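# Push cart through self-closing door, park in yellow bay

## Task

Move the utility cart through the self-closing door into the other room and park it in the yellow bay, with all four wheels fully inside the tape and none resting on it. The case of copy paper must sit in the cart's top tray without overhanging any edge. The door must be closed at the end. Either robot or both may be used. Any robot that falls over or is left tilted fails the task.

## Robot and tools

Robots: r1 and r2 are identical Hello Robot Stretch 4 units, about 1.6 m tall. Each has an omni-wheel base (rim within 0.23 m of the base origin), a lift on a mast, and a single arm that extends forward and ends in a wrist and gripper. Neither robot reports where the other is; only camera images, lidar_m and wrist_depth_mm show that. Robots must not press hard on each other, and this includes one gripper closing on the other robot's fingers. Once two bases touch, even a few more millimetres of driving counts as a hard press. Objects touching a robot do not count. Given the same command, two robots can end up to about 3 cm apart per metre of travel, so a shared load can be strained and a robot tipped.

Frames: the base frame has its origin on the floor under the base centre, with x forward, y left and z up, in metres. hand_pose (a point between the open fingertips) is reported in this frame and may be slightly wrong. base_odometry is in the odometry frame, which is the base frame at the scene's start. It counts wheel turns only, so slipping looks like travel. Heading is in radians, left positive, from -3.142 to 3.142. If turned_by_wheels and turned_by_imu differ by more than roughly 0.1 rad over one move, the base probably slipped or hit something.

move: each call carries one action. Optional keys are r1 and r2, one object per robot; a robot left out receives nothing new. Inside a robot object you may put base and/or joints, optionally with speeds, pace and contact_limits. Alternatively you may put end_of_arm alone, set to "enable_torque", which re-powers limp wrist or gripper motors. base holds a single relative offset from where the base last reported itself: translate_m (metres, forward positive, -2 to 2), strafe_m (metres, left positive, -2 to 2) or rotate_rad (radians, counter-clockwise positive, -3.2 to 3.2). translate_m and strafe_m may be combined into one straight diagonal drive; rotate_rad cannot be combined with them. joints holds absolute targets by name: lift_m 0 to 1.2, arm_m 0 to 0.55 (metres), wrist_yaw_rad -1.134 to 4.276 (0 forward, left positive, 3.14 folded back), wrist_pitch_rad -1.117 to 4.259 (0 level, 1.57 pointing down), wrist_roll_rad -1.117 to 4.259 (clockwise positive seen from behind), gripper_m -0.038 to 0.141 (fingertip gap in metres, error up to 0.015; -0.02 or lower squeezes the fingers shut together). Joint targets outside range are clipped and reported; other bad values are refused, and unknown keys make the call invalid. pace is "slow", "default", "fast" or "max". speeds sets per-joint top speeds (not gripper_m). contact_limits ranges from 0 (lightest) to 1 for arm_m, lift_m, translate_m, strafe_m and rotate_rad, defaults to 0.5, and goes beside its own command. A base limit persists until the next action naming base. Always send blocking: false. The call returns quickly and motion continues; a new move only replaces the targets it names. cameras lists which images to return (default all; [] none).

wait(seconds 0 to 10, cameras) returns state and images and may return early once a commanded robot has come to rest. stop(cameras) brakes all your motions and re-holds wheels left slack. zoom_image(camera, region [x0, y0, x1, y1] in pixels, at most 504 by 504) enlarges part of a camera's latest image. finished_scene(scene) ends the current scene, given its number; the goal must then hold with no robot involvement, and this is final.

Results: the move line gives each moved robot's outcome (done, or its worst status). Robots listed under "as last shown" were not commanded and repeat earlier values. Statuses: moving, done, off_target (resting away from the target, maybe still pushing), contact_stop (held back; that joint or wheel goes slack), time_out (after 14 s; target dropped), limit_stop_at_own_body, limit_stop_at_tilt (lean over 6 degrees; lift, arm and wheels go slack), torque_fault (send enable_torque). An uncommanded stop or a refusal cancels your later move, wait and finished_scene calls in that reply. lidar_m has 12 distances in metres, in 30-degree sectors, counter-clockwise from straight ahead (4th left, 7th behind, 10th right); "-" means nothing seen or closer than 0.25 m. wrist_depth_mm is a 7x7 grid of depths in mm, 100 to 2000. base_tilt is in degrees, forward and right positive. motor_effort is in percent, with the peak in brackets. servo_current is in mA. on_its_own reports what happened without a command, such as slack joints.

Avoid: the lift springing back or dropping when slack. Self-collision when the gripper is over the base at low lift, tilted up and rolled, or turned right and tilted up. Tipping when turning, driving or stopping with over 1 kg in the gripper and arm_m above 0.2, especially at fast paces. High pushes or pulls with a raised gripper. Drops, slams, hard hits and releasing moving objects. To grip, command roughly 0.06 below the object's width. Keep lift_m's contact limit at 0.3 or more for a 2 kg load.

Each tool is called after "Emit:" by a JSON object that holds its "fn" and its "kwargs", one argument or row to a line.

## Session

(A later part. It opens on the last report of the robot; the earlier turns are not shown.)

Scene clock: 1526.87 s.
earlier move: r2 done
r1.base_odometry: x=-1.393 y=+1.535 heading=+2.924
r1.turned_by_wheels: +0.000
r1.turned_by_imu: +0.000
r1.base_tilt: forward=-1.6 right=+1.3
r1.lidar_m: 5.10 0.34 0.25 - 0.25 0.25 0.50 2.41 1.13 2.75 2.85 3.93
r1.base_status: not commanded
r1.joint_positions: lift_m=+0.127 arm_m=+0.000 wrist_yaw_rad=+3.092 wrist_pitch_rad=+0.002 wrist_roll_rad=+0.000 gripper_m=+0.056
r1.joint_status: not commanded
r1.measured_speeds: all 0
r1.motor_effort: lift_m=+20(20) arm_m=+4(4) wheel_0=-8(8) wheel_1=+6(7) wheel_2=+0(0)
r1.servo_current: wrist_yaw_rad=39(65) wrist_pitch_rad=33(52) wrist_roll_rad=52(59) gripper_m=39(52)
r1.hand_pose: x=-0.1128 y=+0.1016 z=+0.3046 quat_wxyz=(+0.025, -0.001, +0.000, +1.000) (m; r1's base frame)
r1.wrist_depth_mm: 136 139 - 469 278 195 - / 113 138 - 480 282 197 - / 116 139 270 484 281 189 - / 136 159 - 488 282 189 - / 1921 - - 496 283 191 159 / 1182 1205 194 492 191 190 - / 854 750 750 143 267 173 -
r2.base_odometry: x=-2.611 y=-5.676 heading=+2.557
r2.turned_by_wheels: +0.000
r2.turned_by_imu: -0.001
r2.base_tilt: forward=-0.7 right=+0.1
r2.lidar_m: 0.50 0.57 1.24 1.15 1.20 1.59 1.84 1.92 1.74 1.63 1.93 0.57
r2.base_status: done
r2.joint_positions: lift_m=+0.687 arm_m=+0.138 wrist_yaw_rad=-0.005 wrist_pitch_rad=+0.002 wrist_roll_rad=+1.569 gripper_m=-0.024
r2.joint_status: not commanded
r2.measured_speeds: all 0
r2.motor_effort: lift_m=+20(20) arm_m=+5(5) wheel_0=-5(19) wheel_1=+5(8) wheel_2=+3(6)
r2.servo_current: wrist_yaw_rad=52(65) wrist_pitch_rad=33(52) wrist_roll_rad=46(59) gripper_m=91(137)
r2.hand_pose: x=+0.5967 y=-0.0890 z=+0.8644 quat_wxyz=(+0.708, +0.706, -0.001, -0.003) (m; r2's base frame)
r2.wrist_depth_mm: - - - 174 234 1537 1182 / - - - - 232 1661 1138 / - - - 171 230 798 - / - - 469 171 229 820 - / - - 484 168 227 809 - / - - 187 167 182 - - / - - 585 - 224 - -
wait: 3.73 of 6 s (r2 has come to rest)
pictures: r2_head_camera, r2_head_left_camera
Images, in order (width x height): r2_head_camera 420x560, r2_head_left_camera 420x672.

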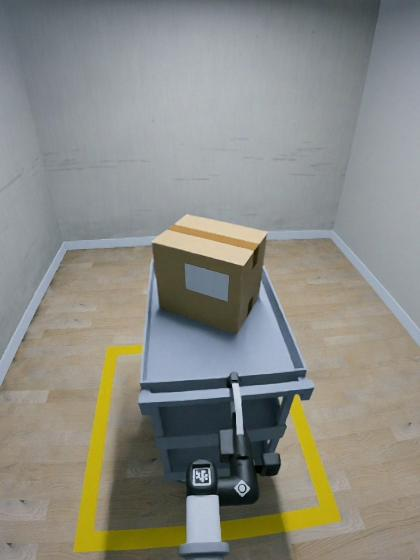

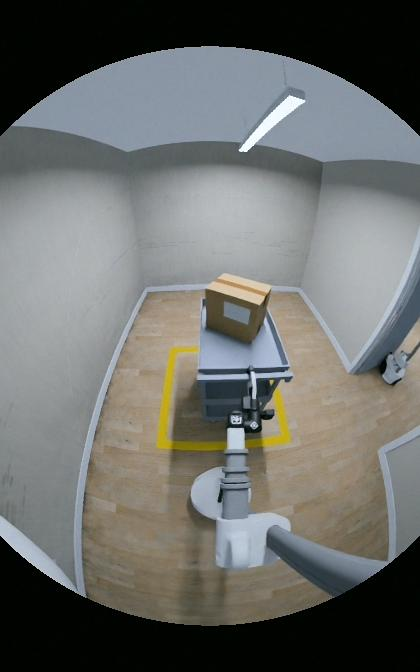

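Emit:
{"fn": "move", "kwargs": {
  "blocking": false,
  "cameras": [],
  "r2": {"joints":{"gripper_m":0.1}}
}}

Emit:
{"fn": "wait", "kwargs": {
  "seconds": 3,
  "cameras": []
}}

Emit:
{"fn": "move", "kwargs": {
  "blocking": false,
  "cameras": [],
  "r2": {"base":{"translate_m":-0.5},"pace":"slow"}
}}

Emit:
{"fn": "wait", "kwargs": {
  "seconds": 7,
  "cameras": ["r2_head_left_camera","r2_head_camera"]
}}

Scene clock: 1541.37 s.
move: r2 moving
r1: as last shown
r1.base_tilt: forward=-1.6 right=+1.2
r1.lidar_m: 5.10 0.32 0.25 - 0.25 0.25 0.53 2.42 1.12 2.74 2.86 3.90
r1.motor_effort: lift_m=+20(20) arm_m=+4(4) wheel_0=-7(8) wheel_1=+6(7) wheel_2=+0(0)
r1.servo_current: wrist_yaw_rad=59(65) wrist_pitch_rad=46(46) wrist_roll_rad=39(59) gripper_m=33(52)
r1.wrist_depth_mm: 136 138 - 473 278 195 - / 112 139 - 473 279 196 - / 116 139 270 480 282 188 - / 136 159 - 488 283 190 - / 1983 - - 492 285 191 159 / 1182 1229 194 496 191 190 - / 854 750 759 143 266 173 -
r2.base_odometry: x=-2.611 y=-5.676 heading=+2.557
r2.turned_by_wheels: +0.000
r2.turned_by_imu: +0.000
r2.base_tilt: forward=-0.7 right=+0.1
r2.lidar_m: 0.53 0.57 1.23 1.16 1.21 1.60 1.85 1.89 1.77 1.64 1.93 0.58
r2.base_status: not commanded
r2.joint_positions: lift_m=+0.687 arm_m=+0.138 wrist_yaw_rad=-0.005 wrist_pitch_rad=+0.002 wrist_roll_rad=+1.569 gripper_m=+0.002
r2.joint_status: gripper_m moving
r2.measured_speeds: all 0
r2.motor_effort: lift_m=+20(21) arm_m=+5(5) wheel_0=-6(6) wheel_1=+5(5) wheel_2=+2(3)
r2.servo_current: wrist_yaw_rad=59(59) wrist_pitch_rad=39(46) wrist_roll_rad=46(52) gripper_m=91(98)
r2.hand_pose: x=+0.5967 y=-0.0890 z=+0.8644 quat_wxyz=(+0.708, +0.706, -0.001, -0.003) (m; r2's base frame)
r2.wrist_depth_mm: - - - 178 238 1499 1138 / - - - - 236 1661 1160 / - - - 175 236 798 - / - - 477 174 233 831 - / - - 484 173 231 820 - / - - 191 171 184 - - / - - 580 - 228 - -
pictures: none
No camera images: "cameras" was empty.

Scene clock: 1542.83 s.
earlier move: r2 done
r1.base_odometry: x=-1.393 y=+1.535 heading=+2.924
r1.turned_by_wheels: +0.000
r1.turned_by_imu: +0.000
r1.base_tilt: forward=-1.6 right=+1.3
r1.lidar_m: 5.09 0.32 0.25 - 0.25 0.25 0.51 2.43 1.12 2.75 2.85 3.95
r1.base_status: not commanded
r1.joint_positions: lift_m=+0.127 arm_m=+0.000 wrist_yaw_rad=+3.092 wrist_pitch_rad=+0.002 wrist_roll_rad=+0.000 gripper_m=+0.056
r1.joint_status: not commanded
r1.measured_speeds: all 0
r1.motor_effort: lift_m=+20(20) arm_m=+4(4) wheel_0=-8(8) wheel_1=+6(7) wheel_2=+0(0)
r1.servo_current: wrist_yaw_rad=52(65) wrist_pitch_rad=39(46) wrist_roll_rad=65(65) gripper_m=46(52)
r1.hand_pose: x=-0.1128 y=+0.1016 z=+0.3046 quat_wxyz=(+0.025, -0.001, +0.000, +1.000) (m; r1's base frame)
r1.wrist_depth_mm: 136 138 - 477 278 196 - / 113 139 - 477 281 197 - / 116 139 270 484 282 189 - / 137 159 - 488 282 189 - / 1983 - - 488 285 190 159 / 1205 1229 194 496 191 190 - / 854 759 759 143 267 173 -
r2.base_odometry: x=-2.611 y=-5.676 heading=+2.557
r2.turned_by_wheels: +0.000
r2.turned_by_imu: +0.000
r2.base_tilt: forward=-0.6 right=+0.1
r2.lidar_m: 0.53 0.58 1.23 1.15 1.18 1.59 1.85 1.90 1.76 1.63 1.91 0.59
r2.base_status: not commanded
r2.joint_positions: lift_m=+0.687 arm_m=+0.138 wrist_yaw_rad=-0.005 wrist_pitch_rad=+0.002 wrist_roll_rad=+1.569 gripper_m=+0.100
r2.joint_status: all done
r2.measured_speeds: all 0
r2.motor_effort: lift_m=+20(21) arm_m=+5(5) wheel_0=-4(6) wheel_1=+5(5) wheel_2=+2(3)
r2.servo_current: wrist_yaw_rad=46(65) wrist_pitch_rad=33(46) wrist_roll_rad=39(52) gripper_m=52(111)
r2.hand_pose: x=+0.5967 y=-0.0890 z=+0.8645 quat_wxyz=(+0.708, +0.706, -0.001, -0.003) (m; r2's base frame)
r2.wrist_depth_mm: - - - 194 254 1430 1078 / - - - 193 253 1708 1118 / - - - 250 250 809 - / - - 496 189 248 854 - / - - 484 187 246 - - / - - 195 185 192 - - / - - 591 - 244 - -
wait: 1.47 of 3 s (r2 has come to rest)
pictures: none
No camera images: "cameras" was empty.

Scene clock: 1543.33 s.
move: r2 moving
r1: as last shown
r1.lidar_m: 5.07 0.34 0.25 - 0.25 0.25 0.51 2.44 1.11 2.74 2.82 3.92
r1.motor_effort: lift_m=+20(20) arm_m=+4(4) wheel_0=-7(8) wheel_1=+7(7) wheel_2=+0(0)
r1.servo_current: wrist_yaw_rad=39(65) wrist_pitch_rad=39(46) wrist_roll_rad=39(65) gripper_m=39(46)
r1.wrist_depth_mm: 136 138 - 469 277 195 - / 113 139 - 480 281 196 - / 116 139 271 484 283 189 - / 137 158 - 488 283 189 - / 1921 - - 488 285 190 159 / 1182 1182 194 496 191 190 - / 842 750 759 143 267 173 -
r2.base_odometry: x=-2.600 y=-5.683 heading=+2.557
r2.turned_by_wheels: +0.000
r2.turned_by_imu: +0.000
r2.base_tilt: forward=-0.7 right=+0.1
r2.lidar_m: 0.56 0.58 1.23 1.15 1.19 1.60 1.85 1.91 1.74 1.62 1.95 0.58
r2.base_status: translate_m moving
r2.joint_positions: lift_m=+0.687 arm_m=+0.138 wrist_yaw_rad=-0.003 wrist_pitch_rad=+0.002 wrist_roll_rad=+1.569 gripper_m=+0.100
r2.joint_status: not commanded
r2.measured_speeds: translate_m=-0.048 strafe_m=+0.000 rotate_rad=+0.002 lift_m=+0.000 arm_m=+0.000 wrist_yaw_rad=+0.000 wrist_pitch_rad=+0.000 wrist_roll_rad=+0.000
r2.motor_effort: lift_m=+20(20) arm_m=+5(5) wheel_0=-5(7) wheel_1=-6(7) wheel_2=+9(9)
r2.servo_current: wrist_yaw_rad=46(52) wrist_pitch_rad=39(46) wrist_roll_rad=39(52) gripper_m=52(59)
r2.hand_pose: x=+0.5969 y=-0.0883 z=+0.8645 quat_wxyz=(+0.708, +0.706, +0.000, -0.002) (m; r2's base frame)
r2.wrist_depth_mm: - - - 204 265 276 290 / - - - 201 262 1708 1098 / - - - 200 260 842 - / - - 500 256 258 854 - / - - 500 255 256 866 - / - - 195 195 194 - - / - - 609 - - - -
pictures: none
No camera images: "cameras" was empty.

Scene clock: 1549.10 s.
earlier move: r2 done
r1.base_odometry: x=-1.393 y=+1.535 heading=+2.924
r1.turned_by_wheels: +0.000
r1.turned_by_imu: +0.000
r1.base_tilt: forward=-1.6 right=+1.3
r1.lidar_m: 5.11 0.33 0.25 - 0.25 0.25 0.54 2.52 1.12 2.74 2.86 3.93
r1.base_status: not commanded
r1.joint_positions: lift_m=+0.127 arm_m=+0.000 wrist_yaw_rad=+3.092 wrist_pitch_rad=+0.002 wrist_roll_rad=+0.000 gripper_m=+0.056
r1.joint_status: not commanded
r1.measured_speeds: all 0
r1.motor_effort: lift_m=+20(20) arm_m=+4(5) wheel_0=-8(8) wheel_1=+6(7) wheel_2=+0(0)
r1.servo_current: wrist_yaw_rad=46(72) wrist_pitch_rad=46(52) wrist_roll_rad=39(72) gripper_m=46(46)
r1.hand_pose: x=-0.1128 y=+0.1016 z=+0.3046 quat_wxyz=(+0.025, -0.001, +0.000, +1.000) (m; r1's base frame)
r1.wrist_depth_mm: 136 138 - 473 278 195 - / 113 139 - 477 281 196 - / 116 139 271 488 283 189 - / 136 158 - 484 282 190 - / 1983 - - 500 285 190 159 / 1205 1205 194 500 190 190 - / 854 759 750 143 267 173 -
r2.base_odometry: x=-2.194 y=-5.952 heading=+2.557
r2.turned_by_wheels: +0.000
r2.turned_by_imu: +0.001
r2.base_tilt: forward=-0.7 right=+0.1
r2.lidar_m: 1.02 1.72 1.18 1.11 1.17 1.50 1.36 1.41 1.75 1.65 1.71 1.09
r2.base_status: done
r2.joint_positions: lift_m=+0.687 arm_m=+0.138 wrist_yaw_rad=-0.003 wrist_pitch_rad=+0.002 wrist_roll_rad=+1.569 gripper_m=+0.100
r2.joint_status: not commanded
r2.measured_speeds: all 0
r2.motor_effort: lift_m=+20(20) arm_m=+5(5) wheel_0=-5(8) wheel_1=-4(8) wheel_2=+6(11)
r2.servo_current: wrist_yaw_rad=46(59) wrist_pitch_rad=33(52) wrist_roll_rad=52(65) gripper_m=46(59)
r2.hand_pose: x=+0.5970 y=-0.0883 z=+0.8645 quat_wxyz=(+0.708, +0.706, +0.000, -0.002) (m; r2's base frame)
r2.wrist_depth_mm: - - - - - 1661 1182 / - - - - - 1756 1182 / - - - - - 741 - / - - - 960 - 741 - / - - 1078 991 - 732 - / - - 192 732 192 - - / - - - - - 1863 1229
wait: 5.77 of 7 s (r2 has come to rest)
pictures: r2_head_camera, r2_head_left_camera
Images, in order (width x height): r2_head_camera 420x560, r2_head_left_camera 420x672.

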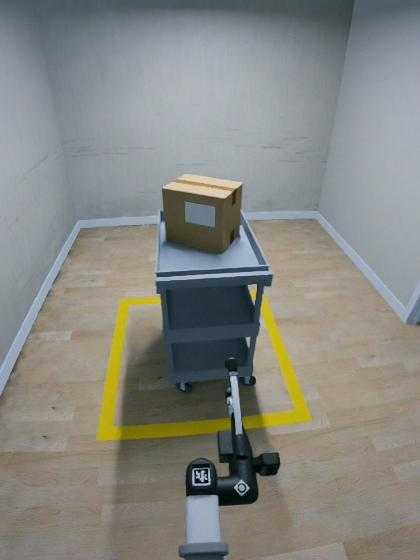

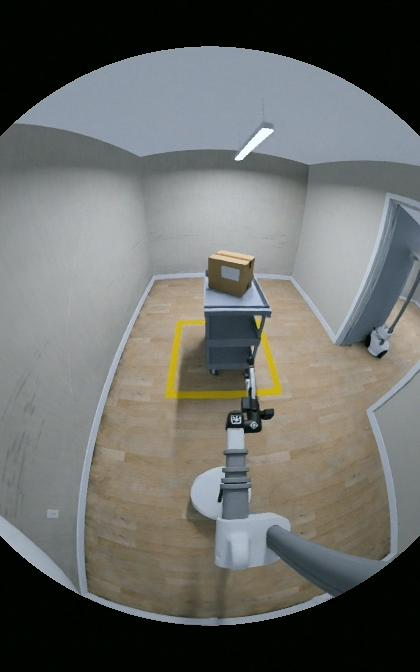

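Emit:
{"fn": "zoom_image", "kwargs": {
  "camera": "r2_head_camera",
  "region": [90, 160, 320, 450]
}}

Scaled by 1.738 from the camera's 420x560 image, which has a finer 1200x1600 frame.

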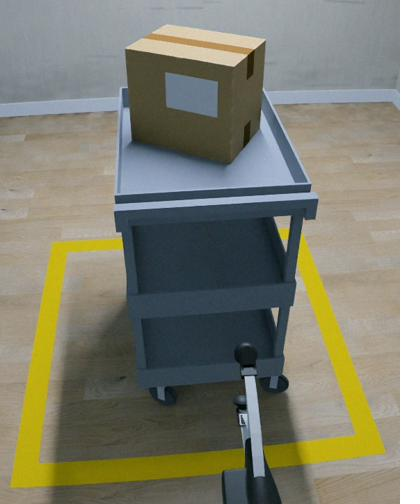

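Emit:
{"fn": "move", "kwargs": {
  "blocking": false,
  "cameras": [],
  "r2": {"base":{"strafe_m":-1.0,"translate_m":0.5},"joints":{"arm_m":0.0}}
}}

Emit:
{"fn": "wait", "kwargs": {
  "seconds": 8,
  "cameras": []
}}

Emit:
{"fn": "move", "kwargs": {
  "blocking": false,
  "cameras": [],
  "r2": {"base":{"rotate_rad":0.7}}
}}

Emit:
{"fn": "wait", "kwargs": {
  "seconds": 5,
  "cameras": ["r2_head_camera"]
}}

Scene clock: 1562.80 s.
move: r2 moving
r1: as last shown
r1.lidar_m: 5.09 0.34 0.25 - 0.25 0.25 0.52 2.54 1.13 2.74 2.85 3.90
r1.motor_effort: lift_m=+20(20) arm_m=+4(4) wheel_0=-8(8) wheel_1=+6(7) wheel_2=+0(0)
r1.servo_current: wrist_yaw_rad=52(65) wrist_pitch_rad=39(52) wrist_roll_rad=46(65) gripper_m=39(46)
r1.wrist_depth_mm: 136 138 - 473 278 195 - / 113 139 - 477 281 197 - / 116 139 270 484 281 188 - / 136 158 - 488 283 190 - / - - - 488 283 190 158 / 1182 1182 193 496 191 190 - / 842 750 768 143 267 173 -
r2.base_odometry: x=-2.190 y=-5.921 heading=+2.556
r2.turned_by_wheels: -0.001
r2.turned_by_imu: +0.000
r2.base_tilt: forward=-0.7 right=+0.0
r2.lidar_m: 1.00 1.79 1.22 1.16 1.19 1.50 1.39 1.41 1.75 1.65 1.69 2.23
r2.base_status: translate_m moving; strafe_m moving
r2.joint_positions: lift_m=+0.687 arm_m=+0.087 wrist_yaw_rad=-0.003 wrist_pitch_rad=+0.002 wrist_roll_rad=+1.569 gripper_m=+0.100
r2.joint_status: arm_m moving
r2.measured_speeds: translate_m=+0.055 strafe_m=-0.109 rotate_rad=+0.000 lift_m=+0.000 arm_m=-0.195 wrist_yaw_rad=+0.000 wrist_pitch_rad=+0.000 wrist_roll_rad=+0.000
r2.motor_effort: lift_m=+20(20) arm_m=-6(11) wheel_0=+10(12) wheel_1=-8(10) wheel_2=-10(10)
r2.servo_current: wrist_yaw_rad=46(52) wrist_pitch_rad=33(46) wrist_roll_rad=46(52) gripper_m=46(59)
r2.hand_pose: x=+0.5465 y=-0.0882 z=+0.8645 quat_wxyz=(+0.708, +0.706, +0.000, -0.002) (m; r2's base frame)
r2.wrist_depth_mm: - - - - - 1708 1160 / - - - - - 1708 1160 / - - - - - 788 - / - - - 991 - 759 - / - - 1098 1042 - 768 - / - - 193 759 187 759 - / - - - - - 1863 1205
pictures: none
No camera images: "cameras" was empty.

Scene clock: 1567.50 s.
earlier move: r2 done
r1.base_odometry: x=-1.393 y=+1.535 heading=+2.924
r1.turned_by_wheels: +0.000
r1.turned_by_imu: +0.000
r1.base_tilt: forward=-1.6 right=+1.2
r1.lidar_m: 5.09 0.34 0.25 - 0.25 0.25 0.53 1.48 1.12 2.75 2.87 3.89
r1.base_status: not commanded
r1.joint_positions: lift_m=+0.127 arm_m=+0.000 wrist_yaw_rad=+3.092 wrist_pitch_rad=+0.002 wrist_roll_rad=+0.000 gripper_m=+0.056
r1.joint_status: not commanded
r1.measured_speeds: all 0
r1.motor_effort: lift_m=+20(20) arm_m=+4(4) wheel_0=-8(8) wheel_1=+6(7) wheel_2=+0(0)
r1.servo_current: wrist_yaw_rad=39(65) wrist_pitch_rad=39(52) wrist_roll_rad=33(72) gripper_m=39(52)
r1.hand_pose: x=-0.1128 y=+0.1016 z=+0.3046 quat_wxyz=(+0.025, -0.001, +0.000, +1.000) (m; r1's base frame)
r1.wrist_depth_mm: 137 138 - 469 278 195 - / 113 139 - 480 282 196 - / 116 139 268 484 282 189 - / 137 158 - 484 283 189 - / 1397 - - 496 285 190 159 / 1205 1205 193 496 190 190 - / 866 750 759 143 267 173 -
r2.base_odometry: x=-2.058 y=-4.843 heading=+2.556
r2.turned_by_wheels: +0.000
r2.turned_by_imu: +0.002
r2.base_tilt: forward=-0.7 right=+0.1
r2.lidar_m: 2.14 1.00 0.88 2.13 2.20 1.91 1.82 0.98 0.71 0.62 1.52 1.26
r2.base_status: done
r2.joint_positions: lift_m=+0.687 arm_m=+0.000 wrist_yaw_rad=-0.003 wrist_pitch_rad=+0.002 wrist_roll_rad=+1.569 gripper_m=+0.100
r2.joint_status: all done
r2.measured_speeds: all 0
r2.motor_effort: lift_m=+20(20) arm_m=-7(11) wheel_0=+2(12) wheel_1=-3(10) wheel_2=-4(11)
r2.servo_current: wrist_yaw_rad=52(65) wrist_pitch_rad=46(46) wrist_roll_rad=52(65) gripper_m=52(59)
r2.hand_pose: x=+0.4593 y=-0.0882 z=+0.8645 quat_wxyz=(+0.708, +0.706, +0.000, -0.002) (m; r2's base frame)
r2.wrist_depth_mm: - - - - - - - / - - - - - - 1205 / - - - - - 1708 1205 / - - - - - 1708 1205 / - - - - - 1708 1205 / - - 193 - 194 1537 1205 / - - - - - 1863 1182
wait: 4.70 of 8 s (r2 has come to rest)
pictures: none
No camera images: "cameras" was empty.

Scene clock: 1568.00 s.
move: r2 moving
r1: as last shown
r1.base_tilt: forward=-1.6 right=+1.3
r1.lidar_m: 5.08 0.34 0.25 - 0.25 0.25 0.51 1.49 1.12 2.75 2.86 3.90
r1.motor_effort: lift_m=+20(20) arm_m=+4(4) wheel_0=-8(8) wheel_1=+7(7) wheel_2=+0(0)
r1.servo_current: wrist_yaw_rad=59(65) wrist_pitch_rad=46(52) wrist_roll_rad=52(72) gripper_m=46(46)
r1.wrist_depth_mm: 136 138 - 473 278 195 - / 113 139 - 477 281 196 - / 116 139 271 480 282 189 - / 137 159 - 484 285 190 - / 1366 - - 488 283 190 159 / 1182 1229 193 496 190 191 - / 854 750 741 143 266 173 -
r2.base_odometry: x=-2.058 y=-4.843 heading=+2.808
r2.turned_by_wheels: +0.252
r2.turned_by_imu: +0.245
r2.base_tilt: forward=-0.7 right=+0.1
r2.lidar_m: 2.91 0.90 1.12 2.15 2.24 1.82 1.54 0.78 0.66 0.65 1.27 1.24
r2.base_status: rotate_rad moving
r2.joint_positions: lift_m=+0.687 arm_m=+0.000 wrist_yaw_rad=-0.003 wrist_pitch_rad=+0.002 wrist_roll_rad=+1.569 gripper_m=+0.100
r2.joint_status: not commanded
r2.measured_speeds: translate_m=-0.001 strafe_m=+0.000 rotate_rad=+0.977 lift_m=+0.000 arm_m=+0.000 wrist_yaw_rad=+0.000 wrist_pitch_rad=+0.000 wrist_roll_rad=+0.000
r2.motor_effort: lift_m=+20(20) arm_m=-7(7) wheel_0=-9(13) wheel_1=-9(9) wheel_2=-11(12)
r2.servo_current: wrist_yaw_rad=46(52) wrist_pitch_rad=39(46) wrist_roll_rad=39(52) gripper_m=52(52)
r2.hand_pose: x=+0.4593 y=-0.0882 z=+0.8645 quat_wxyz=(+0.708, +0.706, +0.000, -0.002) (m; r2's base frame)
r2.wrist_depth_mm: - - - - - 1661 1182 / - - - - - 1756 1182 / - - - - - 1708 1205 / - - - - - 1756 1229 / - - - - - 1756 1205 / - - 192 - 194 1537 1205 / - - - - - 1756 1160
pictures: none
No camera images: "cameras" was empty.

Scene clock: 1568.97 s.
earlier move: r2 done
r1.base_odometry: x=-1.393 y=+1.535 heading=+2.924
r1.turned_by_wheels: +0.000
r1.turned_by_imu: +0.000
r1.base_tilt: forward=-1.6 right=+1.3
r1.lidar_m: 5.10 0.34 0.25 - 0.25 0.25 0.51 1.54 1.13 2.73 2.87 3.91
r1.base_status: not commanded
r1.joint_positions: lift_m=+0.127 arm_m=+0.000 wrist_yaw_rad=+3.092 wrist_pitch_rad=+0.002 wrist_roll_rad=+0.000 gripper_m=+0.056
r1.joint_status: not commanded
r1.measured_speeds: all 0
r1.motor_effort: lift_m=+20(20) arm_m=+4(4) wheel_0=-7(8) wheel_1=+7(7) wheel_2=+0(0)
r1.servo_current: wrist_yaw_rad=33(65) wrist_pitch_rad=39(52) wrist_roll_rad=59(72) gripper_m=39(46)
r1.hand_pose: x=-0.1128 y=+0.1016 z=+0.3046 quat_wxyz=(+0.025, -0.001, +0.000, +1.000) (m; r1's base frame)
r1.wrist_depth_mm: 136 138 - 473 278 195 - / 113 138 - 477 282 196 - / 116 139 270 484 281 189 - / 136 159 - 488 282 190 - / 1366 - - 492 286 190 159 / 1205 1205 193 500 190 190 - / 842 750 750 143 267 172 -
r2.base_odometry: x=-2.058 y=-4.843 heading=-3.028
r2.turned_by_wheels: +0.447
r2.turned_by_imu: +0.436
r2.base_tilt: forward=-0.7 right=+0.1
r2.lidar_m: 0.88 0.98 2.15 2.31 1.81 1.81 0.85 0.64 0.64 1.31 1.24 2.92
r2.base_status: done
r2.joint_positions: lift_m=+0.687 arm_m=+0.000 wrist_yaw_rad=-0.002 wrist_pitch_rad=+0.002 wrist_roll_rad=+1.569 gripper_m=+0.100
r2.joint_status: not commanded
r2.measured_speeds: all 0
r2.motor_effort: lift_m=+20(20) arm_m=-7(7) wheel_0=-5(13) wheel_1=-4(10) wheel_2=-5(12)
r2.servo_current: wrist_yaw_rad=59(59) wrist_pitch_rad=33(46) wrist_roll_rad=39(52) gripper_m=52(52)
r2.hand_pose: x=+0.4593 y=-0.0881 z=+0.8645 quat_wxyz=(+0.708, +0.706, +0.000, -0.002) (m; r2's base frame)
r2.wrist_depth_mm: - - - - - 1708 1182 / - - - - - 1708 1205 / - - - - - 1756 1205 / - - - - - 1308 1098 / - - 1008 1008 - 878 - / - - 193 960 192 707 - / - - - - - - -
wait: 0.97 of 5 s (r2 has come to rest)
pictures: r2_head_camera
Images, in order (width x height): r2_head_camera 420x560.

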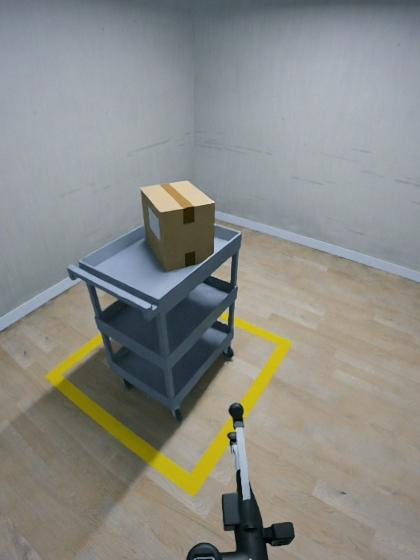

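Emit:
{"fn": "zoom_image", "kwargs": {
  "camera": "r2_head_camera",
  "region": [30, 170, 310, 500]
}}

Scaled by 1.527 from the camera's 420x560 image, which has a finer 1200x1600 frame.

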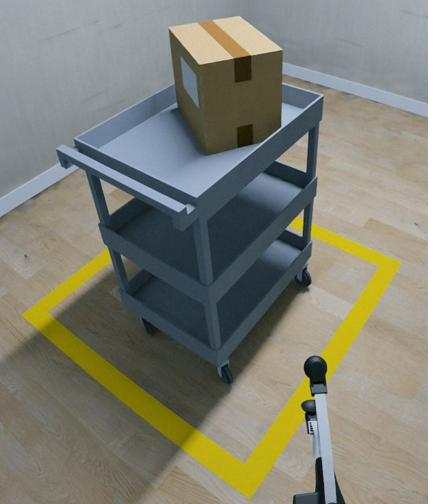

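Emit:
{"fn": "zoom_image", "kwargs": {
  "camera": "r2_head_camera",
  "region": [100, 170, 260, 320]
}}

Scaled by 3.150 from the camera's 420x560 image, which has a finer 1200x1600 frame.

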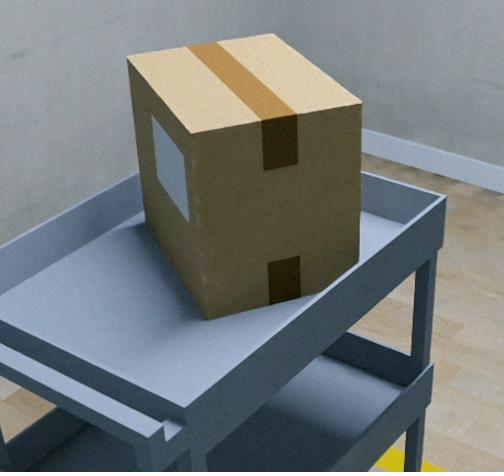

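Emit:
{"fn": "move", "kwargs": {
  "blocking": false,
  "cameras": [],
  "r1": {"base":{"translate_m":1.0}}
}}

Emit:
{"fn": "wait", "kwargs": {
  "seconds": 6,
  "cameras": ["r1_head_left_camera","r1_head_right_camera","r2_head_right_camera"]
}}

Emit:
{"fn": "wait", "kwargs": {
  "seconds": 5,
  "cameras": ["r2_head_right_camera","r2_head_left_camera"]
}}

Scene clock: 1587.60 s.
move: r1 moving
r1.base_odometry: x=-1.424 y=+1.542 heading=+2.924
r1.turned_by_wheels: +0.000
r1.turned_by_imu: +0.000
r1.base_tilt: forward=-1.6 right=+1.2
r1.lidar_m: 5.06 0.33 0.25 - 0.25 0.26 0.51 1.55 1.13 2.75 2.85 3.95
r1.base_status: translate_m moving
r1.joint_positions: lift_m=+0.127 arm_m=+0.000 wrist_yaw_rad=+3.092 wrist_pitch_rad=+0.002 wrist_roll_rad=+0.000 gripper_m=+0.056
r1.joint_status: not commanded
r1.measured_speeds: translate_m=+0.121 strafe_m=+0.001 rotate_rad=+0.000 lift_m=+0.000 arm_m=+0.000 wrist_yaw_rad=+0.000 wrist_pitch_rad=+0.000 wrist_roll_rad=+0.000
r1.motor_effort: lift_m=+20(20) arm_m=+4(4) wheel_0=+2(6) wheel_1=+12(13) wheel_2=-9(9)
r1.servo_current: wrist_yaw_rad=46(59) wrist_pitch_rad=52(52) wrist_roll_rad=46(59) gripper_m=39(46)
r1.hand_pose: x=-0.1128 y=+0.1016 z=+0.3046 quat_wxyz=(+0.025, -0.001, +0.000, +1.000) (m; r1's base frame)
r1.wrist_depth_mm: 136 138 - 488 281 196 - / 112 138 - 496 283 198 - / 115 139 256 496 286 189 - / 136 155 - 504 289 191 - / 1366 - - 508 289 191 159 / 1182 1229 194 508 191 191 - / 842 759 759 153 271 174 -
r2: as last shown
r2.turned_by_wheels: +0.000
r2.turned_by_imu: +0.000
r2.lidar_m: 0.90 1.01 2.15 2.30 1.83 1.82 0.87 0.66 0.63 1.32 1.26 2.93
r2.motor_effort: lift_m=+20(20) arm_m=-7(7) wheel_0=-4(5) wheel_1=-4(4) wheel_2=-5(5)
r2.servo_current: wrist_yaw_rad=39(52) wrist_pitch_rad=39(46) wrist_roll_rad=46(59) gripper_m=52(52)
r2.wrist_depth_mm: - - - - - 1661 1182 / - - - - - 1708 1182 / - - - - - 1756 1182 / - - - - - 1308 1098 / - - 1042 1008 - 878 - / - - 193 960 192 715 - / - - - - - - -
pictures: none
No camera images: "cameras" was empty.

Scene clock: 1591.93 s.
earlier move: r1 done
r1.base_odometry: x=-2.370 y=+1.750 heading=+2.924
r1.turned_by_wheels: +0.000
r1.turned_by_imu: +0.001
r1.base_tilt: forward=-1.6 right=+1.2
r1.lidar_m: 4.09 2.79 2.03 1.98 2.04 1.73 1.26 1.08 2.46 2.75 2.87 3.93
r1.base_status: done
r1.joint_positions: lift_m=+0.127 arm_m=+0.000 wrist_yaw_rad=+3.092 wrist_pitch_rad=+0.002 wrist_roll_rad=+0.000 gripper_m=+0.056
r1.joint_status: not commanded
r1.measured_speeds: all 0
r1.motor_effort: lift_m=+20(20) arm_m=+4(4) wheel_0=+3(7) wheel_1=+1(13) wheel_2=+2(10)
r1.servo_current: wrist_yaw_rad=59(72) wrist_pitch_rad=39(52) wrist_roll_rad=52(65) gripper_m=46(52)
r1.hand_pose: x=-0.1128 y=+0.1016 z=+0.3046 quat_wxyz=(+0.025, -0.001, +0.000, +1.000) (m; r1's base frame)
r1.wrist_depth_mm: 136 138 - - - - - / 113 139 - - - - - / 116 139 224 - - - - / 137 160 - - - - - / - - - 1708 - 1618 1756 / 1042 1098 192 1182 187 1138 1118 / 854 750 750 798 798 768 809
r2.base_odometry: x=-2.058 y=-4.843 heading=-3.028
r2.turned_by_wheels: +0.000
r2.turned_by_imu: +0.001
r2.base_tilt: forward=-0.7 right=+0.1
r2.lidar_m: 0.88 0.99 2.15 2.33 1.82 1.82 0.86 0.66 0.63 1.24 1.24 2.91
r2.base_status: not commanded
r2.joint_positions: lift_m=+0.687 arm_m=+0.000 wrist_yaw_rad=-0.002 wrist_pitch_rad=+0.002 wrist_roll_rad=+1.569 gripper_m=+0.100
r2.joint_status: not commanded
r2.measured_speeds: all 0
r2.motor_effort: lift_m=+20(20) arm_m=-7(7) wheel_0=-5(5) wheel_1=-4(5) wheel_2=-5(5)
r2.servo_current: wrist_yaw_rad=46(59) wrist_pitch_rad=46(46) wrist_roll_rad=33(65) gripper_m=46(59)
r2.hand_pose: x=+0.4593 y=-0.0881 z=+0.8645 quat_wxyz=(+0.708, +0.706, +0.000, -0.002) (m; r2's base frame)
r2.wrist_depth_mm: - - - - - 1708 1182 / - - - - - 1708 1182 / - - - - - 1756 1182 / - - - - - 1336 1078 / - - 1042 991 - 878 - / - - 193 960 191 707 - / - - - - - - -
wait: 4.33 of 6 s (r1 has come to rest)
pictures: r1_head_left_camera, r1_head_right_camera, r2_head_right_camera
Images, in order (width x height): r1_head_left_camera 420x672, r1_head_right_camera 420x672, r2_head_right_camera 420x672.

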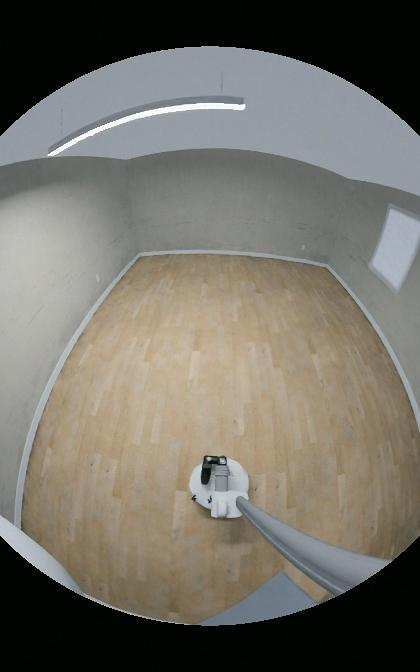

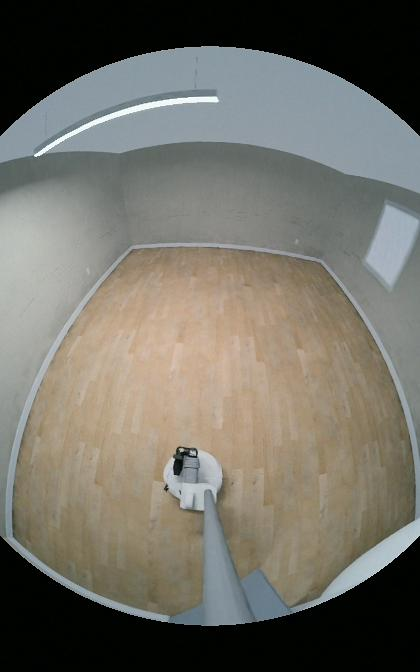

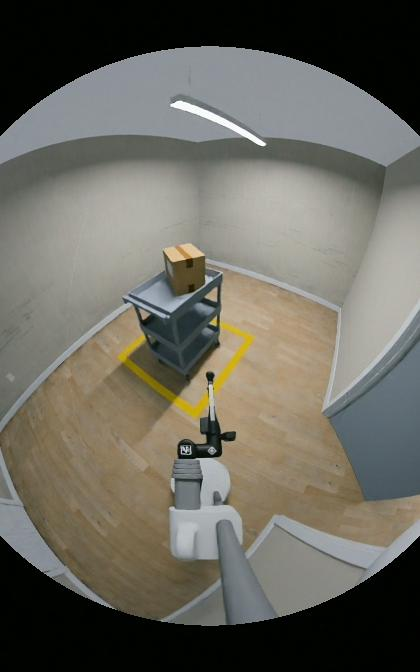

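Scene clock: 1596.93 s.
r1.base_odometry: x=-2.370 y=+1.750 heading=+2.924
r1.turned_by_wheels: +0.000
r1.turned_by_imu: +0.000
r1.base_tilt: forward=-1.6 right=+1.2
r1.lidar_m: 4.09 2.80 2.05 1.98 2.08 1.73 1.65 1.76 2.43 2.76 2.86 3.94
r1.base_status: done
r1.joint_positions: lift_m=+0.127 arm_m=+0.000 wrist_yaw_rad=+3.092 wrist_pitch_rad=+0.002 wrist_roll_rad=+0.000 gripper_m=+0.056
r1.joint_status: not commanded
r1.measured_speeds: all 0
r1.motor_effort: lift_m=+20(20) arm_m=+4(4) wheel_0=+3(7) wheel_1=+1(13) wheel_2=+2(10)
r1.servo_current: wrist_yaw_rad=59(72) wrist_pitch_rad=46(52) wrist_roll_rad=52(65) gripper_m=39(52)
r1.hand_pose: x=-0.1128 y=+0.1016 z=+0.3046 quat_wxyz=(+0.025, -0.001, +0.000, +1.000) (m; r1's base frame)
r1.wrist_depth_mm: 136 138 - - - - - / 112 139 - - - - - / 116 139 224 - - - - / 137 160 - - - - - / 1708 - - 1661 - 1618 1808 / 1205 1205 193 1182 187 1160 1138 / 854 759 750 809 798 768 798
r2.base_odometry: x=-2.058 y=-4.843 heading=-3.028
r2.turned_by_wheels: +0.000
r2.turned_by_imu: +0.001
r2.base_tilt: forward=-0.6 right=+0.1
r2.lidar_m: 0.88 1.00 2.14 2.33 1.81 1.81 0.86 0.66 0.62 0.78 1.19 2.91
r2.base_status: not commanded
r2.joint_positions: lift_m=+0.687 arm_m=+0.000 wrist_yaw_rad=-0.002 wrist_pitch_rad=+0.002 wrist_roll_rad=+1.569 gripper_m=+0.100
r2.joint_status: not commanded
r2.measured_speeds: all 0
r2.motor_effort: lift_m=+20(20) arm_m=-7(7) wheel_0=-4(5) wheel_1=-4(5) wheel_2=-4(5)
r2.servo_current: wrist_yaw_rad=46(59) wrist_pitch_rad=33(46) wrist_roll_rad=52(65) gripper_m=46(59)
r2.hand_pose: x=+0.4593 y=-0.0881 z=+0.8645 quat_wxyz=(+0.708, +0.706, +0.000, -0.002) (m; r2's base frame)
r2.wrist_depth_mm: - - - - - 1708 1205 / - - - - - 1708 1205 / - - - - - 1708 1182 / - - - - - 1308 1098 / - - 1025 1008 - 878 - / - - 193 976 192 715 - / - - - - - - -
wait: 5.00 s; at rest by 0.27 s
pictures: r2_head_left_camera, r2_head_right_camera
Images, in order (width x height): r2_head_left_camera 420x672, r2_head_right_camera 420x672.

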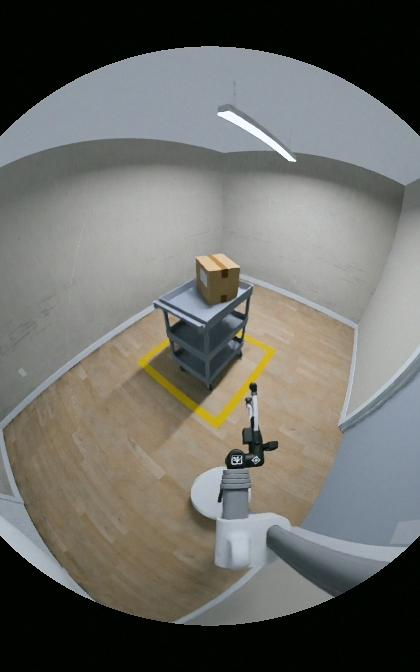

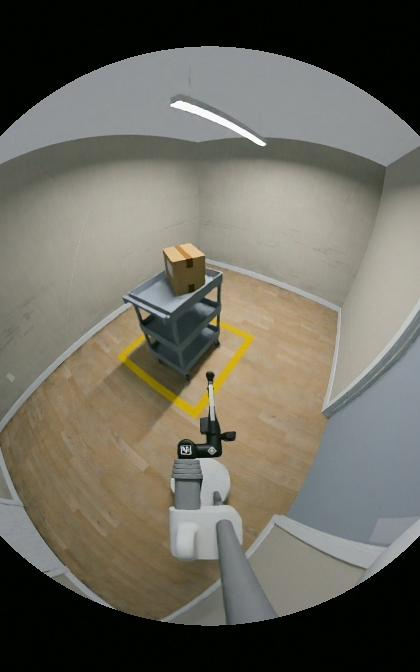

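Emit:
{"fn": "wait", "kwargs": {
  "seconds": 4,
  "cameras": ["r2_head_right_camera"]
}}

Emit:
{"fn": "zoom_image", "kwargs": {
  "camera": "r2_head_right_camera",
  "region": [200, 330, 420, 580]
}}

Scene clock: 1605.77 s.
r1.base_odometry: x=-2.370 y=+1.750 heading=+2.924
r1.turned_by_wheels: +0.000
r1.turned_by_imu: +0.000
r1.base_tilt: forward=-1.6 right=+1.2
r1.lidar_m: 4.09 2.80 2.04 1.98 2.07 1.72 1.66 1.76 2.44 2.76 2.87 3.93
r1.base_status: done
r1.joint_positions: lift_m=+0.127 arm_m=+0.000 wrist_yaw_rad=+3.092 wrist_pitch_rad=+0.002 wrist_roll_rad=+0.000 gripper_m=+0.056
r1.joint_status: not commanded
r1.measured_speeds: all 0
r1.motor_effort: lift_m=+20(20) arm_m=+4(4) wheel_0=+3(7) wheel_1=+1(13) wheel_2=+2(10)
r1.servo_current: wrist_yaw_rad=52(72) wrist_pitch_rad=39(52) wrist_roll_rad=39(65) gripper_m=46(52)
r1.hand_pose: x=-0.1128 y=+0.1016 z=+0.3046 quat_wxyz=(+0.025, -0.001, +0.000, +1.000) (m; r1's base frame)
r1.wrist_depth_mm: 136 138 - - - - - / 113 139 - - - - - / 116 139 224 - - - - / 137 159 - - - - - / 1661 - - 1708 - 1618 1808 / 1182 1205 194 1205 187 1160 1138 / 854 759 750 820 788 768 809
r2.base_odometry: x=-2.058 y=-4.843 heading=-3.028
r2.turned_by_wheels: +0.000
r2.turned_by_imu: +0.001
r2.base_tilt: forward=-0.7 right=+0.1
r2.lidar_m: 0.90 0.98 2.14 2.33 1.81 1.82 0.85 0.65 0.63 0.80 1.18 2.91
r2.base_status: not commanded
r2.joint_positions: lift_m=+0.687 arm_m=+0.000 wrist_yaw_rad=-0.002 wrist_pitch_rad=+0.002 wrist_roll_rad=+1.569 gripper_m=+0.100
r2.joint_status: not commanded
r2.measured_speeds: all 0
r2.motor_effort: lift_m=+20(20) arm_m=-7(7) wheel_0=-4(5) wheel_1=-4(5) wheel_2=-4(5)
r2.servo_current: wrist_yaw_rad=52(59) wrist_pitch_rad=46(46) wrist_roll_rad=59(65) gripper_m=52(59)
r2.hand_pose: x=+0.4593 y=-0.0881 z=+0.8645 quat_wxyz=(+0.708, +0.706, +0.000, -0.002) (m; r2's base frame)
r2.wrist_depth_mm: - - - - - 1708 1182 / - - - - - 1756 1182 / - - - - - 1756 1205 / - - - - - 1336 1098 / - - 1042 1008 - 878 - / - - 192 976 192 707 - / - - - - - - -
wait: 4.00 s; at rest from the start
pictures: r2_head_right_camera
Images, in order (width x height): r2_head_right_camera 420x672.

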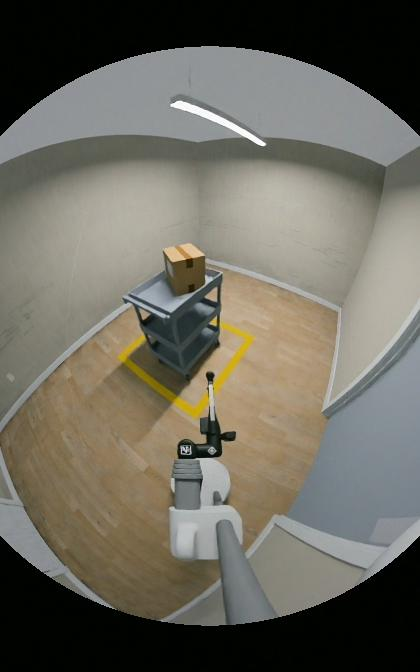

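Scaled by 2.016 from the camera's 420x672 image, which has a finer 600x960 frame.

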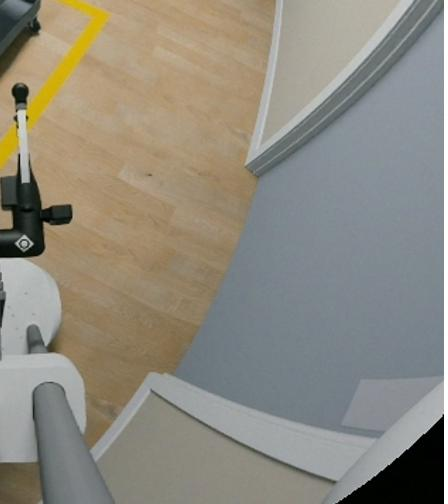

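Emit:
{"fn": "move", "kwargs": {
  "blocking": false,
  "cameras": [],
  "r2": {"base":{"rotate_rad":-1.6}}
}}

Emit:
{"fn": "wait", "kwargs": {
  "seconds": 4,
  "cameras": ["r2_head_camera"]
}}

Scene clock: 1613.53 s.
move: r2 moving
r1: as last shown
r1.base_tilt: forward=-1.5 right=+1.2
r1.lidar_m: 4.08 2.81 2.06 1.97 2.06 1.72 1.65 1.76 2.43 2.76 2.85 3.93
r1.motor_effort: lift_m=+20(20) arm_m=+4(4) wheel_0=+3(3) wheel_1=+1(1) wheel_2=+2(2)
r1.servo_current: wrist_yaw_rad=46(72) wrist_pitch_rad=39(46) wrist_roll_rad=39(52) gripper_m=39(46)
r1.wrist_depth_mm: 136 138 - - - - - / 113 139 - - - - - / 116 139 224 - - - - / 137 159 - - - - - / 1661 - - 1708 - 1576 1756 / 1182 1205 194 1205 188 1160 1118 / 842 750 750 798 778 788 809
r2.base_odometry: x=-2.058 y=-4.843 heading=+3.005
r2.turned_by_wheels: -0.250
r2.turned_by_imu: -0.243
r2.base_tilt: forward=-0.7 right=+0.1
r2.lidar_m: 1.09 0.90 2.15 2.19 1.99 1.82 1.12 0.70 0.63 0.72 0.94 1.70
r2.base_status: rotate_rad moving
r2.joint_positions: lift_m=+0.687 arm_m=+0.000 wrist_yaw_rad=-0.002 wrist_pitch_rad=+0.002 wrist_roll_rad=+1.569 gripper_m=+0.100
r2.joint_status: not commanded
r2.measured_speeds: translate_m=+0.001 strafe_m=-0.001 rotate_rad=-0.976 lift_m=+0.000 arm_m=+0.000 wrist_yaw_rad=+0.000 wrist_pitch_rad=+0.000 wrist_roll_rad=+0.000
r2.motor_effort: lift_m=+20(20) arm_m=-7(7) wheel_0=+6(9) wheel_1=+10(10) wheel_2=+9(11)
r2.servo_current: wrist_yaw_rad=39(52) wrist_pitch_rad=39(52) wrist_roll_rad=39(59) gripper_m=52(59)
r2.hand_pose: x=+0.4593 y=-0.0881 z=+0.8645 quat_wxyz=(+0.708, +0.706, +0.000, -0.001) (m; r2's base frame)
r2.wrist_depth_mm: - - - - - 1661 1182 / - - - - - 1661 1205 / - - - - - 1756 1205 / - - - - - 1756 1205 / - - - - - 1576 1160 / - - 193 - 193 1281 1008 / - - - - - - -
pictures: none
No camera images: "cameras" was empty.

Scene clock: 1615.13 s.
earlier move: r2 done
r1.base_odometry: x=-2.370 y=+1.750 heading=+2.924
r1.turned_by_wheels: +0.000
r1.turned_by_imu: +0.000
r1.base_tilt: forward=-1.6 right=+1.2
r1.lidar_m: 4.09 2.80 2.05 1.99 2.07 1.74 1.66 1.77 2.41 2.76 2.87 3.96
r1.base_status: not commanded
r1.joint_positions: lift_m=+0.127 arm_m=+0.000 wrist_yaw_rad=+3.092 wrist_pitch_rad=+0.002 wrist_roll_rad=+0.000 gripper_m=+0.056
r1.joint_status: not commanded
r1.measured_speeds: all 0
r1.motor_effort: lift_m=+20(20) arm_m=+4(4) wheel_0=+3(4) wheel_1=+1(1) wheel_2=+2(2)
r1.servo_current: wrist_yaw_rad=59(72) wrist_pitch_rad=39(52) wrist_roll_rad=65(72) gripper_m=39(52)
r1.hand_pose: x=-0.1128 y=+0.1016 z=+0.3046 quat_wxyz=(+0.025, -0.001, +0.000, +1.000) (m; r1's base frame)
r1.wrist_depth_mm: 136 138 - - - - - / 113 139 - - - - - / 116 139 224 - - - - / 137 159 - - - - - / 1756 - - 1708 - 1618 1808 / 1205 1182 194 1205 187 1138 1118 / 854 759 759 798 788 778 809
r2.base_odometry: x=-2.058 y=-4.843 heading=+1.656
r2.turned_by_wheels: -1.349
r2.turned_by_imu: -1.313
r2.base_tilt: forward=-0.7 right=+0.0
r2.lidar_m: 0.81 1.20 2.91 0.89 0.98 2.16 2.32 1.84 1.81 0.85 0.62 0.62
r2.base_status: done
r2.joint_positions: lift_m=+0.687 arm_m=+0.000 wrist_yaw_rad=-0.002 wrist_pitch_rad=+0.002 wrist_roll_rad=+1.569 gripper_m=+0.100
r2.joint_status: not commanded
r2.measured_speeds: all 0
r2.motor_effort: lift_m=+20(20) arm_m=-7(7) wheel_0=+3(12) wheel_1=+3(10) wheel_2=+5(11)
r2.servo_current: wrist_yaw_rad=46(65) wrist_pitch_rad=39(52) wrist_roll_rad=39(59) gripper_m=46(59)
r2.hand_pose: x=+0.4593 y=-0.0881 z=+0.8645 quat_wxyz=(+0.708, +0.706, +0.000, -0.001) (m; r2's base frame)
r2.wrist_depth_mm: 433 430 433 - - - - / 459 466 - - - - - / - - - - - - - / - - - - - - - / - - - - - - - / - - 188 - 184 - - / - - - - - - -
wait: 1.60 of 4 s (r2 has come to rest)
pictures: r2_head_camera
Images, in order (width x height): r2_head_camera 420x560.

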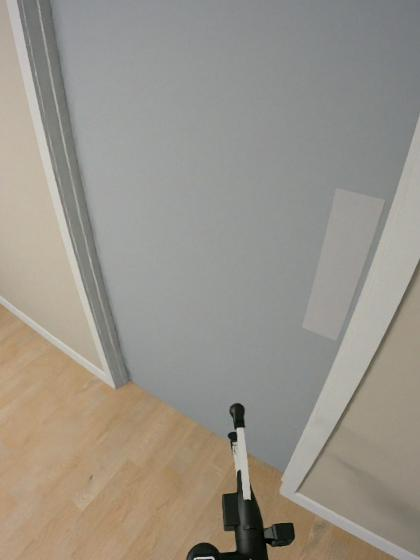

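Door is shut. Finishing.

Emit:
{"fn": "finished_scene", "kwargs": {
  "scene": 1
}}

The scene is finished: the task was done.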